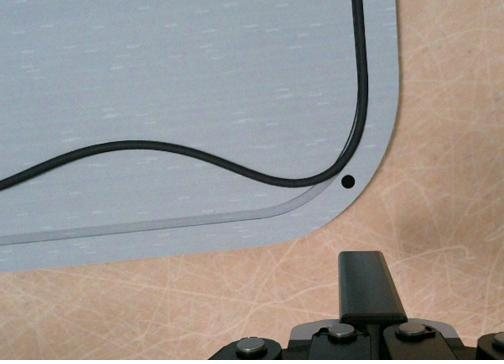

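>>> {"op": "move", "data": {
  "target": [
    [0,0,0,0,0,0,-1,-0.1,-1,0.116,-0.0675,-0.112,0,0,0,-1,-0.1,-1],
    [0,0,0,0,0,0,-1,-0.1,-1,0.116,-0.0675,-0.1318,0,0,0,-1,-0.1,-1],
    [0,0,0,0,0,0,-1,-0.1,-1,0.116,-0.0675,-0.112,0,0,0,-1,-0.1,-1],
    [0,0,0,0,0,0,-1,-0.1,-1,0.086,-0.0528,-0.112,0,0,0,-1,-0.1,-1],
    [0,0,0,0,0,0,-1,-0.1,-1,0.086,-0.0528,-0.1312,0,0,0,-1,-0.1,-1]
  ],
  "speed": [0.15,0.02,0.05,0.1,0.02]
}}

>>> {"op": "move", "data": {
  "target": [
    [0,0,0,0,0,0,-1,-0.1,-1,0,0,0.018,0,0,0,-1,-0.1,-1],
    [0,0,0,0,0,0,-1,-0.1,-1,-0.0205,0.025,0.018,0,0,0,-1,-0.1,-1],
    [0,0,0,0,0,0,-1,-0.1,-1,-0.0205,0.025,0,0,0,0,-1,-0.1,-1]
  ],
  "speed": [0.05,0.1,0.02]
}}

>>> {"op": "move", "data": {
  "target": [
    [0,0,0,0,0,0,-1,-0.1,-1,0,0,0.03,0,0,0,-1,-0.1,-1],
    [0,0,0,0,0,0,-1,-0.1,-1,-0.06,0.04,0.12,0,0,0,-1,-0.1,-1]
  ],
  "speed": [0.05,0.15],
  "cameras": ["cam_right_wrist"]
}}

>>> {"op": "zoom_image", "data": {
  "camera": "cam_right_wrist",
  "region": [60, 0, 480, 300]
}}

Scene clock: 593.07 s.
left_arm: end_effector_position=(+0.3062, +0.3964, +0.3006) position_measured=231 object_status=3 end_effector_quat_wxyz=(+0.000, +0.273, +0.962, -0.001) | right_arm: end_effector_position=(+0.2168, +0.0409, +0.0466) position_measured=231 object_status=3 end_effector_quat_wxyz=(-0.012, +0.960, -0.278, -0.004)
Joint positions: left_arm=[-0.701 -1.006 0.41 -2.644 0.343 1.673 1.57] | right_arm=[0.553 0.304 0.575 -2.278 -0.268 2.539 0.279]
Joint velocities: left_arm=[within noise] | right_arm=[0.002 0.001 -0.001 0 0.001 0 0.005]
Joint torques (N m): left_arm=[-0.18 2.46 -8.99 24.14 1.02 2.29 0.31] | right_arm=[1.23 -28.36 4.56 17.77 0.1 2.67 0.07]
External joint torques (N m): left_arm=[-0.13 0.3 -0.02 1.28 0.23 -0.15 0.31] | right_arm=[1.2 2.81 -0.75 -1.37 -0.33 0.08 0.07]
Flange force (N): left_arm=[-2.9 2.0 -3.6] | right_arm=[-2.2 -4.2 10.1]
Hand target: left_arm +0.3056, +0.3974, +0.3008; +0.000, +0.275, +0.961, +0.000 | right_arm +0.2144, +0.0394, +0.0430; -0.009, +0.960, -0.280, -0.006
Off the commanded pose: left_arm 0.001 m, 0 deg | right_arm 0.005 m, 0 deg.
move: off_target (right_arm)

Scene clock: 595.43 s.
left_arm: end_effector_position=(+0.3062, +0.3964, +0.3006) position_measured=231 object_status=3 end_effector_quat_wxyz=(+0.000, +0.273, +0.962, -0.001) | right_arm: end_effector_position=(+0.2011, +0.0547, +0.0468) position_measured=231 object_status=3 end_effector_quat_wxyz=(-0.008, +0.961, -0.276, -0.004)
Joint positions: left_arm=[-0.701 -1.006 0.41 -2.644 0.343 1.673 1.57] | right_arm=[0.607 0.32 0.561 -2.25 -0.272 2.521 0.314]
Joint velocities: left_arm=[within noise] | right_arm=[0.002 -0.001 0.001 -0.002 0 0.001 0.005]
Joint torques (N m): left_arm=[-0.13 2.48 -8.98 24.11 0.99 2.27 0.25] | right_arm=[-0.03 -26.64 3.07 18.54 -0.17 3.87 0.11]
External joint torques (N m): left_arm=[-0.11 0.39 -0.09 1.27 0.19 -0.15 0.25] | right_arm=[-0.11 5.45 -2.49 -0.79 -0.61 1.28 0.11]
Flange force (N): left_arm=[-3.2 1.7 -3.7] | right_arm=[-0.9 -11.4 19.9]
Hand target: left_arm +0.3056, +0.3974, +0.3008; +0.000, +0.275, +0.961, +0.000 | right_arm +0.2021, +0.0544, +0.0430; -0.009, +0.960, -0.280, -0.006
Off the commanded pose: left_arm 0.001 m, 0 deg | right_arm 0.004 m, 1 deg.
move: off_target (right_arm)

Scene clock: 597.43 s.
left_arm: end_effector_position=(+0.3062, +0.3964, +0.3006) position_measured=231 object_status=3 end_effector_quat_wxyz=(+0.000, +0.273, +0.962, -0.001) | right_arm: end_effector_position=(+0.1656, +0.0786, +0.1142) position_measured=231 object_status=3 end_effector_quat_wxyz=(-0.009, +0.961, -0.276, -0.005)
Joint positions: left_arm=[-0.701 -1.006 0.41 -2.644 0.343 1.673 1.57] | right_arm=[0.608 0.201 0.654 -2.2 -0.158 2.372 0.312]
Joint velocities: left_arm=[within noise] | right_arm=[0 0 -0.001 0 0 -0.003 0.002]
Joint torques (N m): left_arm=[-0.12 2.47 -9.04 24.23 1.04 2.28 0.25] | right_arm=[0.01 -28.9 3.58 22.2 0.81 2.25 0.11]
External joint torques (N m): left_arm=[-0.15 0.42 -0.1 1.24 0.23 -0.16 0.25] | right_arm=[0.04 -0.03 -0.33 0.6 0.29 -0.33 0.11]
Flange force (N): left_arm=[-3.3 1.7 -3.6] | right_arm=[-0.5 -2.3 -1.3]
Hand target: left_arm +0.3056, +0.3974, +0.3008; +0.000, +0.275, +0.961, +0.000 | right_arm +0.1661, +0.0784, +0.1150; -0.009, +0.960, -0.280, -0.006
Off the commanded pose: left_arm 0.001 m, 0 deg | right_arm 0.001 m, 1 deg.
move: done
Images, in order (width x height): cam_right_wrist 672x504.

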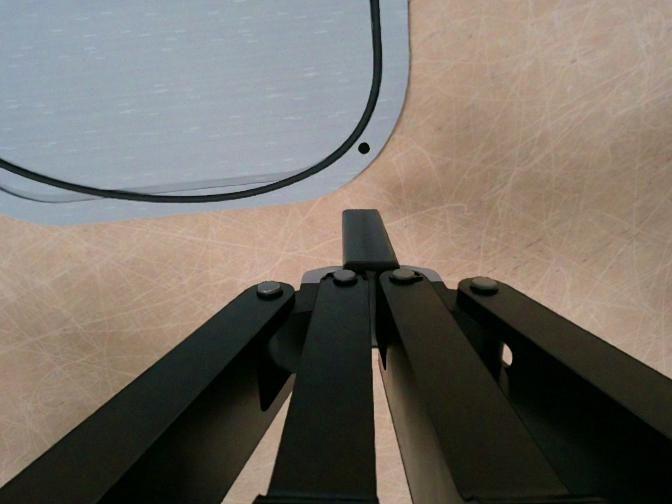

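Scaled by 1.200 from the camera's 672x504 image, which has a finer 960x720 frame.

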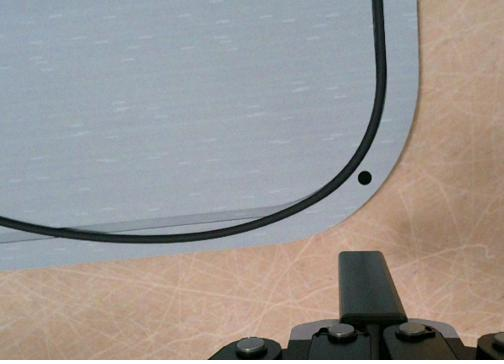

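>>> {"op": "move", "data": {
  "target": [
    [0,0,0,0,0,0,-1,-0.1,-1,0.049,0.013,-0.1,0,0,0,-1,-0.1,-1],
    [0,0,0,0,0,0,-1,-0.1,-1,0.049,0.013,-0.12,0,0,0,-1,-0.1,-1],
    [0,0,0,0,0,0,-1,-0.1,-1,0.049,0.013,-0.1,0,0,0,-1,-0.1,-1],
    [0,0,0,0,0,0,-1,-0.1,-1,0.0455,0.0438,-0.1,0,0,0,-1,-0.1,-1],
    [0,0,0,0,0,0,-1,-0.1,-1,0.0455,0.0438,-0.1158,0,0,0,-1,-0.1,-1],
    [0,0,0,0,0,0,-1,-0.1,-1,0.0667,0.031,-0.119,0,0,0,-1,-0.1,-1]
  ],
  "speed": [0.15,0.02,0.05,0.1,0.02,0.012]
}}

>>> {"op": "move", "data": {
  "target": [
    [0,0,0,0,0,0,-1,-0.1,-1,-0.005,0.003,-0.003,0,0,0,-1,-0.1,-1],
    [0,0,0,0,0,0,-1,-0.1,-1,0,0,0.03,0,0,0,-1,-0.1,-1],
    [0,0,0,0,0,0,-1,-0.1,-1,-0.06,0.04,0.12,0,0,0,-1,-0.1,-1]
  ],
  "speed": [0.012,0.05,0.15],
  "cameras": ["cam_right_wrist"]
}}

>>> {"op": "zoom_image", "data": {
  "camera": "cam_right_wrist",
  "region": [60, 0, 480, 300]
}}

Scene clock: 616.10 s.
left_arm: end_effector_position=(+0.3062, +0.3964, +0.3006) position_measured=231 object_status=3 end_effector_quat_wxyz=(+0.000, +0.273, +0.962, -0.001) | right_arm: end_effector_position=(+0.2025, +0.1013, +0.0469) position_measured=231 object_status=3 end_effector_quat_wxyz=(-0.012, +0.959, -0.282, -0.007)
Joint positions: left_arm=[-0.701 -1.006 0.41 -2.644 0.343 1.673 1.57] | right_arm=[0.69 0.423 0.524 -2.095 -0.307 2.465 0.372]
Joint velocities: left_arm=[within noise] | right_arm=[0 0.001 0 0 0 0.001 -0.004]
Joint torques (N m): left_arm=[-0.11 2.43 -9.01 24.12 1.03 2.28 0.29] | right_arm=[-2.04 -35.2 4.63 18.99 -0.32 2.49 -0.33]
External joint torques (N m): left_arm=[-0.11 0.32 -0.07 1.19 0.23 -0.16 0.29] | right_arm=[-2.05 1.26 -2.36 -0.91 -0.79 -0.1 -0.32]
Flange force (N): left_arm=[-2.8 1.8 -3.5] | right_arm=[4.0 -0.2 4.1]
Hand target: left_arm +0.3056, +0.3974, +0.3008; +0.000, +0.275, +0.961, +0.000 | right_arm +0.2061, +0.0970, +0.0436; -0.009, +0.960, -0.280, -0.006
Off the commanded pose: left_arm 0.001 m, 0 deg | right_arm 0.006 m, 0 deg.
move: off_target (right_arm)

Scene clock: 618.77 s.
left_arm: end_effector_position=(+0.3062, +0.3964, +0.3006) position_measured=231 object_status=3 end_effector_quat_wxyz=(+0.000, +0.273, +0.962, -0.001) | right_arm: end_effector_position=(+0.1701, +0.1211, +0.1149) position_measured=231 object_status=3 end_effector_quat_wxyz=(-0.009, +0.961, -0.276, -0.005)
Joint positions: left_arm=[-0.701 -1.006 0.41 -2.644 0.343 1.673 1.57] | right_arm=[0.695 0.321 0.602 -2.041 -0.23 2.314 0.374]
Joint velocities: left_arm=[within noise] | right_arm=[0 -0.001 0.001 0.001 0 -0.004 0.003]
Joint torques (N m): left_arm=[-0.12 2.38 -9.05 24.17 1.03 2.29 0.29] | right_arm=[0.05 -34.05 5.67 22.57 0.86 2.25 0.11]
External joint torques (N m): left_arm=[-0.04 0.22 -0.05 1.23 0.23 -0.17 0.29] | right_arm=[0.06 -0.01 -0.34 0.65 0.3 -0.33 0.11]
Flange force (N): left_arm=[-2.4 1.9 -3.5] | right_arm=[-0.7 -3.0 -1.1]
Hand target: left_arm +0.3056, +0.3974, +0.3008; +0.000, +0.275, +0.961, +0.000 | right_arm +0.1701, +0.1210, +0.1156; -0.009, +0.960, -0.280, -0.006
Off the commanded pose: left_arm 0.001 m, 0 deg | right_arm 0.001 m, 1 deg.
move: done
Images, in order (width x height): cam_right_wrist 672x504.

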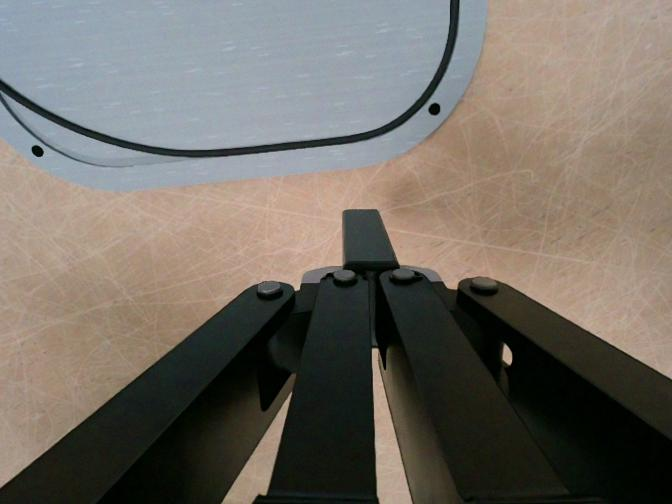

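Scaled by 1.200 from the camera's 672x504 image, which has a finer 960x720 frame.

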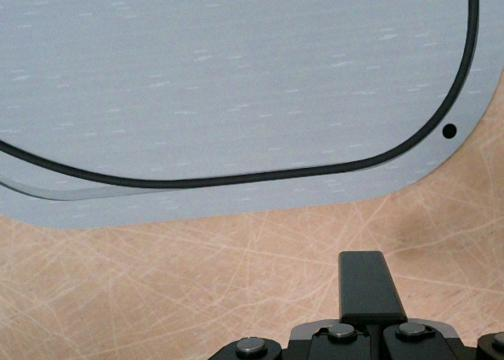

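>>> {"op": "move", "data": {
  "target": [
    [0,0,0,0,0,0,-1,-0.1,-1,0.0472,-0.0567,-0.1,0,0,0,-1,-0.1,-1],
    [0,0,0,0,0,0,-1,-0.1,-1,0.0472,-0.0567,-0.1218,0,0,0,-1,-0.1,-1],
    [0,0,0,0,0,0,-1,-0.1,-1,0.0472,-0.0567,-0.104,0,0,0,-1,-0.1,-1],
    [0,0,0,0,0,0,-1,-0.1,-1,0.059,-0.0287,-0.104,0,0,0,-1,-0.1,-1],
    [0,0,0,0,0,0,-1,-0.1,-1,0.059,-0.0287,-0.1218,0,0,0,-1,-0.1,-1],
    [0,0,0,0,0,0,-1,-0.1,-1,0.059,-0.0287,-0.104,0,0,0,-1,-0.1,-1],
    [0,0,0,0,0,0,-1,-0.1,-1,0.0708,-0.0007,-0.104,0,0,0,-1,-0.1,-1],
    [0,0,0,0,0,0,-1,-0.1,-1,0.0708,-0.0007,-0.1218,0,0,0,-1,-0.1,-1]
  ],
  "speed": [0.15,0.02,0.05,0.1,0.02,0.05,0.1,0.02]
}}

>>> {"op": "move", "data": {
  "target": [
    [0,0,0,0,0,0,-1,-0.1,-1,0,0,0.018,0,0,0,-1,-0.1,-1],
    [0,0,0,0,0,0,-1,-0.1,-1,0.0118,0.028,0.018,0,0,0,-1,-0.1,-1],
    [0,0,0,0,0,0,-1,-0.1,-1,0.0118,0.028,-0.001,0,0,0,-1,-0.1,-1],
    [0,0,0,0,0,0,-1,-0.1,-1,0.0118,0.028,0.018,0,0,0,-1,-0.1,-1],
    [0,0,0,0,0,0,-1,-0.1,-1,0.0236,0.056,0.018,0,0,0,-1,-0.1,-1],
    [0,0,0,0,0,0,-1,-0.1,-1,0.0236,0.056,-0.001,0,0,0,-1,-0.1,-1]
  ],
  "speed": [0.05,0.1,0.02,0.05,0.1,0.02]
}}

>>> {"op": "move", "data": {
  "target": [
    [0,0,0,0,0,0,-1,-0.1,-1,0,0,0.018,0,0,0,-1,-0.1,-1],
    [0,0,0,0,0,0,-1,-0.1,-1,0.0118,0.028,0.018,0,0,0,-1,-0.1,-1],
    [0,0,0,0,0,0,-1,-0.1,-1,0.0118,0.028,-0.001,0,0,0,-1,-0.1,-1],
    [0,0,0,0,0,0,-1,-0.1,-1,0.0118,0.028,0.03,0,0,0,-1,-0.1,-1],
    [0,0,0,0,0,0,-1,-0.1,-1,-0.05,0.08,0.12,0,0,0,-1,-0.1,-1]
  ],
  "speed": [0.05,0.1,0.02,0.05,0.15],
  "cameras": ["cam_right_wrist"]
}}

>>> {"op": "zoom_image", "data": {
  "camera": "cam_right_wrist",
  "region": [60, 0, 560, 300]
}}

Scene clock: 644.20 s.
left_arm: end_effector_position=(+0.3062, +0.3964, +0.3006) position_measured=231 object_status=3 end_effector_quat_wxyz=(+0.000, +0.273, +0.962, -0.001) | right_arm: end_effector_position=(+0.2123, +0.1196, +0.0463) position_measured=231 object_status=3 end_effector_quat_wxyz=(-0.007, +0.961, -0.278, -0.005)
Joint positions: left_arm=[-0.701 -1.006 0.41 -2.644 0.343 1.673 1.57] | right_arm=[0.724 0.479 0.499 -2.002 -0.321 2.417 0.368]
Joint torques (N m): left_arm=[-0.1 2.54 -9.02 24.2 1.02 2.28 0.26] | right_arm=[0.35 -33.4 5.55 19.87 -0.05 4.18 0.12]
External joint torques (N m): left_arm=[-0.09 0.43 -0.09 1.32 0.22 -0.15 0.26] | right_arm=[0.36 5.59 -2.07 -0.43 -0.55 1.61 0.13]
Flange force (N): left_arm=[-3.4 1.9 -3.8] | right_arm=[-2.2 -11.1 16.7]
Hand target: left_arm +0.3056, +0.3974, +0.3008; +0.000, +0.275, +0.961, +0.000 | right_arm +0.2126, +0.1206, +0.0425; -0.009, +0.960, -0.280, -0.006
Off the commanded pose: left_arm 0.001 m, 0 deg | right_arm 0.004 m, 0 deg.
move: off_target (right_arm)

Scene clock: 648.10 s.
left_arm: end_effector_position=(+0.3062, +0.3964, +0.3006) position_measured=231 object_status=3 end_effector_quat_wxyz=(+0.000, +0.273, +0.962, -0.001) | right_arm: end_effector_position=(+0.2264, +0.1534, +0.0462) position_measured=231 object_status=3 end_effector_quat_wxyz=(-0.008, +0.960, -0.279, -0.005)
Joint positions: left_arm=[-0.701 -1.006 0.41 -2.644 0.343 1.673 1.57] | right_arm=[0.775 0.57 0.469 -1.849 -0.333 2.353 0.368]
Joint velocities: left_arm=[within noise] | right_arm=[0.004 -0.001 -0.003 0 0 0 0]
Joint torques (N m): left_arm=[-0.16 2.55 -8.99 24.19 1.03 2.32 0.25] | right_arm=[0.97 -37.76 7.16 20.41 -0.04 3.93 0.03]
External joint torques (N m): left_arm=[-0.15 0.43 -0.08 1.27 0.23 -0.12 0.25] | right_arm=[1.05 4.91 -1.29 -0.48 -0.58 1.36 0.04]
Flange force (N): left_arm=[-3.4 1.8 -3.6] | right_arm=[-3.0 -9.7 13.2]
Hand target: left_arm +0.3056, +0.3974, +0.3008; +0.000, +0.275, +0.961, +0.000 | right_arm +0.2267, +0.1542, +0.0419; -0.009, +0.960, -0.280, -0.006
Off the commanded pose: left_arm 0.001 m, 0 deg | right_arm 0.004 m, 0 deg.
move: off_target (right_arm)

Scene clock: 652.10 s.
left_arm: end_effector_position=(+0.3062, +0.3964, +0.3006) position_measured=231 object_status=3 end_effector_quat_wxyz=(+0.000, +0.273, +0.962, -0.001) | right_arm: end_effector_position=(+0.1975, +0.2023, +0.1138) position_measured=231 object_status=3 end_effector_quat_wxyz=(-0.010, +0.961, -0.276, -0.005)
Joint positions: left_arm=[-0.701 -1.006 0.41 -2.644 0.343 1.673 1.57] | right_arm=[0.852 0.563 0.498 -1.669 -0.302 2.173 0.401]
Joint velocities: left_arm=[within noise] | right_arm=[0 0.001 -0.001 0 0.001 -0.003 0.006]
Joint torques (N m): left_arm=[-0.13 2.5 -8.99 24.16 1.03 2.27 0.28] | right_arm=[0.56 -44.38 8.54 23.35 0.93 2.25 -0.03]
External joint torques (N m): left_arm=[-0.12 0.44 -0.06 1.2 0.22 -0.17 0.28] | right_arm=[0.6 -0.04 -0.19 0.66 0.3 -0.34 -0.03]
Flange force (N): left_arm=[-3.2 1.8 -3.5] | right_arm=[-1.6 -4.3 -1.0]
Hand target: left_arm +0.3056, +0.3974, +0.3008; +0.000, +0.275, +0.961, +0.000 | right_arm +0.1967, +0.2022, +0.1139; -0.009, +0.960, -0.280, -0.006
Off the commanded pose: left_arm 0.001 m, 0 deg | right_arm 0.001 m, 1 deg.
move: done
Images, in order (width x height): cam_right_wrist 672x504.

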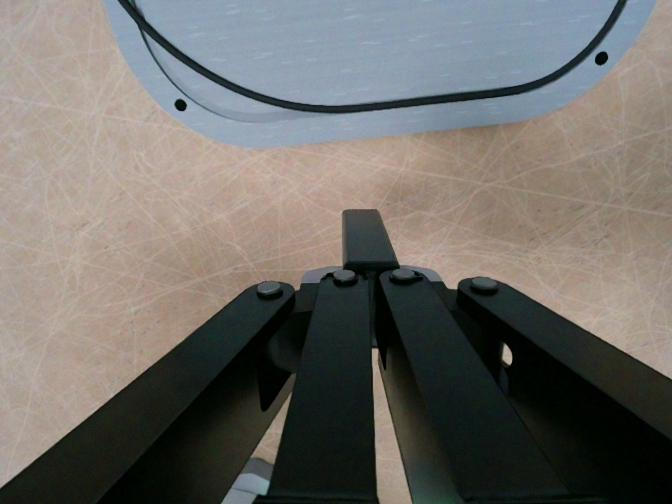

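Scaled by 1.008 from the camera's 672x504 image, which has a finer 960x720 frame.

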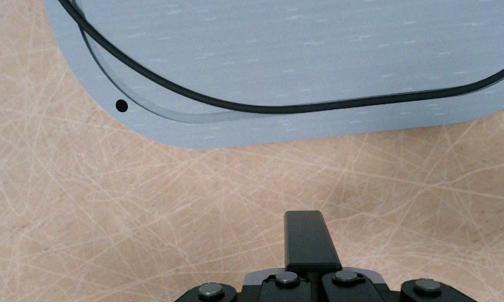

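>>> {"op": "move", "data": {
  "target": [
    [0,0,0,0,0,0,-1,-0.1,-1,0.1713,0.0513,-0.092,0,0,0,-1,-0.1,-1],
    [0,0,0,0,0,0,-1,-0.1,-1,0.1713,0.0513,-0.119,0,0,0,-1,-0.1,-1],
    [0,0,0,0,0,0,-1,-0.1,-1,0.1613,0.098,-0.1215,0,0,0,-1,-0.1,-1]
  ],
  "speed": [0.15,0.02,0.012]
}}

>>> {"op": "move", "data": {
  "target": [
    [0,0,0,0,0,0,-1,-0.1,-1,0,0,0.03,0,0,0,-1,-0.1,-1],
    [0,0,0,0,0,0,-1,-0.1,-1,-0.1,-0.06,0.16,0,0,0,-1,-0.1,-1]
  ],
  "speed": [0.05,0.15],
  "cameras": ["cam_right_wrist","cam_high"]
}}

>>> {"op": "zoom_image", "data": {
  "camera": "cam_high",
  "region": [240, 160, 360, 250]
}}

Scene clock: 671.47 s.
left_arm: end_effector_position=(+0.3062, +0.3964, +0.3006) position_measured=231 object_status=3 end_effector_quat_wxyz=(+0.000, +0.273, +0.962, -0.001) | right_arm: end_effector_position=(+0.2963, +0.2618, +0.0447) position_measured=231 object_status=3 end_effector_quat_wxyz=(-0.012, +0.959, -0.283, -0.005)
Joint positions: left_arm=[-0.701 -1.006 0.41 -2.644 0.343 1.673 1.57] | right_arm=[0.919 0.968 0.413 -1.138 -0.368 2.058 0.296]
Joint velocities: left_arm=[within noise] | right_arm=[0.001 0 0 0.002 0 -0.003 0]
Joint torques (N m): left_arm=[-0.12 2.51 -9.02 24.19 1.02 2.27 0.3] | right_arm=[1.35 -53.26 10.01 22.68 0.82 2.4 -0.21]
External joint torques (N m): left_arm=[-0.14 0.45 -0.08 1.24 0.21 -0.18 0.3] | right_arm=[1.35 2.35 0.24 -0.23 0.14 -0.23 -0.21]
Flange force (N): left_arm=[-3.3 1.9 -3.7] | right_arm=[-3.1 -11.7 3.2]
Hand target: left_arm +0.3056, +0.3974, +0.3008; +0.000, +0.275, +0.961, +0.000 | right_arm +0.2935, +0.2610, +0.0410; -0.009, +0.960, -0.280, -0.006
Off the commanded pose: left_arm 0.001 m, 0 deg | right_arm 0.005 m, 0 deg.
move: off_target (right_arm)

Scene clock: 673.73 s.
left_arm: end_effector_position=(+0.3062, +0.3964, +0.3006) position_measured=231 object_status=3 end_effector_quat_wxyz=(+0.000, +0.273, +0.962, -0.001) | right_arm: end_effector_position=(+0.2329, +0.2247, +0.1362) position_measured=231 object_status=3 end_effector_quat_wxyz=(-0.007, +0.961, -0.275, -0.005)
Joint positions: left_arm=[-0.701 -1.006 0.41 -2.644 0.343 1.673 1.57] | right_arm=[0.866 0.648 0.484 -1.465 -0.31 2.05 0.351]
Joint velocities: left_arm=[within noise] | right_arm=[0 0 0.001 0 0 0.001 0.006]
Joint torques (N m): left_arm=[-0.09 2.54 -8.95 24.21 1.02 2.28 0.28] | right_arm=[-0.28 -48.05 8.98 23.15 0.99 2.79 0.06]
External joint torques (N m): left_arm=[-0.07 0.41 0 1.31 0.22 -0.16 0.28] | right_arm=[-0.35 -0.23 -0.33 -0.07 0.31 0.21 0.06]
Flange force (N): left_arm=[-3.3 2.1 -3.7] | right_arm=[0.9 2.1 0.1]
Hand target: left_arm +0.3056, +0.3974, +0.3008; +0.000, +0.275, +0.961, +0.000 | right_arm +0.2335, +0.2250, +0.1370; -0.009, +0.960, -0.280, -0.006
Off the commanded pose: left_arm 0.001 m, 0 deg | right_arm 0.001 m, 1 deg.
move: done
Images, in order (width x height): cam_high 672x504, cam_right_wrist 672x504.

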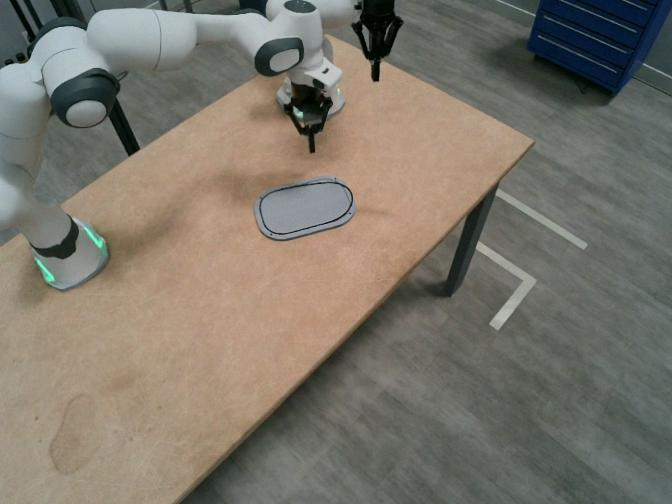

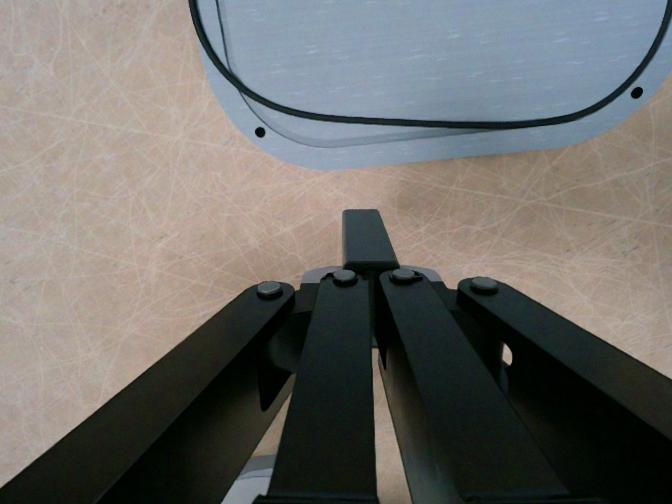

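Scaled by 4.200 from the camera's 672x504 image, which has a finer 960x720 frame.

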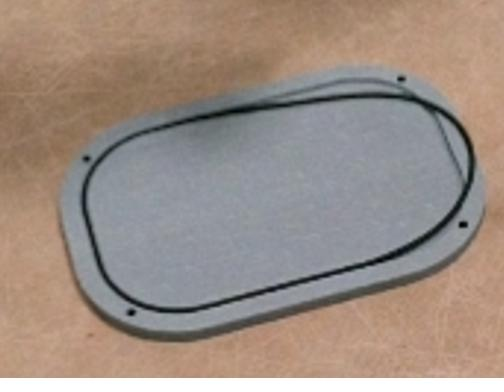

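>>> {"op": "move", "data": {
  "target": [
    [0,0,0,0,0,0,-1,-0.1,-1,-0.055,-0.29,0.105,0,0,0,-1,-0.1,-1],
    [0.095,-0.269,-0.351,0,0,0,-1,-0.1,-1,-0.055,-0.29,0.105,0,0,0,-1,-0.1,-1]
  ],
  "speed": 0.25,
  "cameras": ["cam_left_wrist"]
}}

Scene clock: 687.10 s.
left_arm: end_effector_position=(+0.3614, +0.2373, +0.0900) position_measured=231 object_status=3 end_effector_quat_wxyz=(-0.002, +0.274, +0.962, +0.001) | right_arm: end_effector_position=(+0.1998, +0.0508, +0.1993) position_measured=231 object_status=3 end_effector_quat_wxyz=(-0.007, +0.960, -0.281, -0.005)
Joint positions: left_arm=[-1.019 -0.235 0.531 -2.723 0.202 2.505 1.416] | right_arm=[0.613 0.008 0.563 -2.156 0.01 2.175 0.129]
Joint velocities: left_arm=[0 -0.002 0.001 -0.001 -0.001 0.005 0.003] | right_arm=[within noise]
Joint torques (N m): left_arm=[-0.71 -14.96 -2.69 21.27 -0.13 2.67 0.25] | right_arm=[-0.18 -26.97 -0.29 23.6 0.91 2.86 -0.39]
External joint torques (N m): left_arm=[-0.64 1.31 0.35 1.59 -0.6 0.24 0.25] | right_arm=[-0.16 -0.63 -0.42 0.02 0.29 0.29 -0.39]
Flange force (N): left_arm=[-12.0 -0.4 5.3] | right_arm=[1.7 3.4 -0.7]
Hand target: left_arm +0.3626, +0.2360, +0.0902; +0.000, +0.275, +0.961, +0.000 | right_arm +0.2005, +0.0510, +0.2000; -0.009, +0.960, -0.280, -0.006
Off the commanded pose: left_arm 0.002 m, 0 deg | right_arm 0.001 m, 0 deg.
move: done
Images, in order (width x height): cam_left_wrist 672x504.

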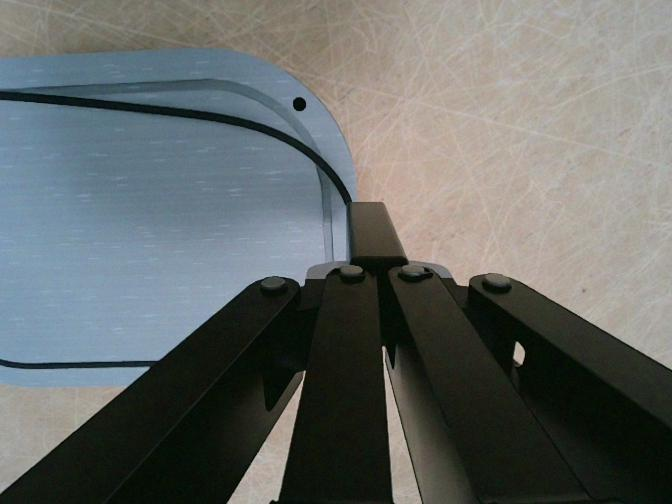

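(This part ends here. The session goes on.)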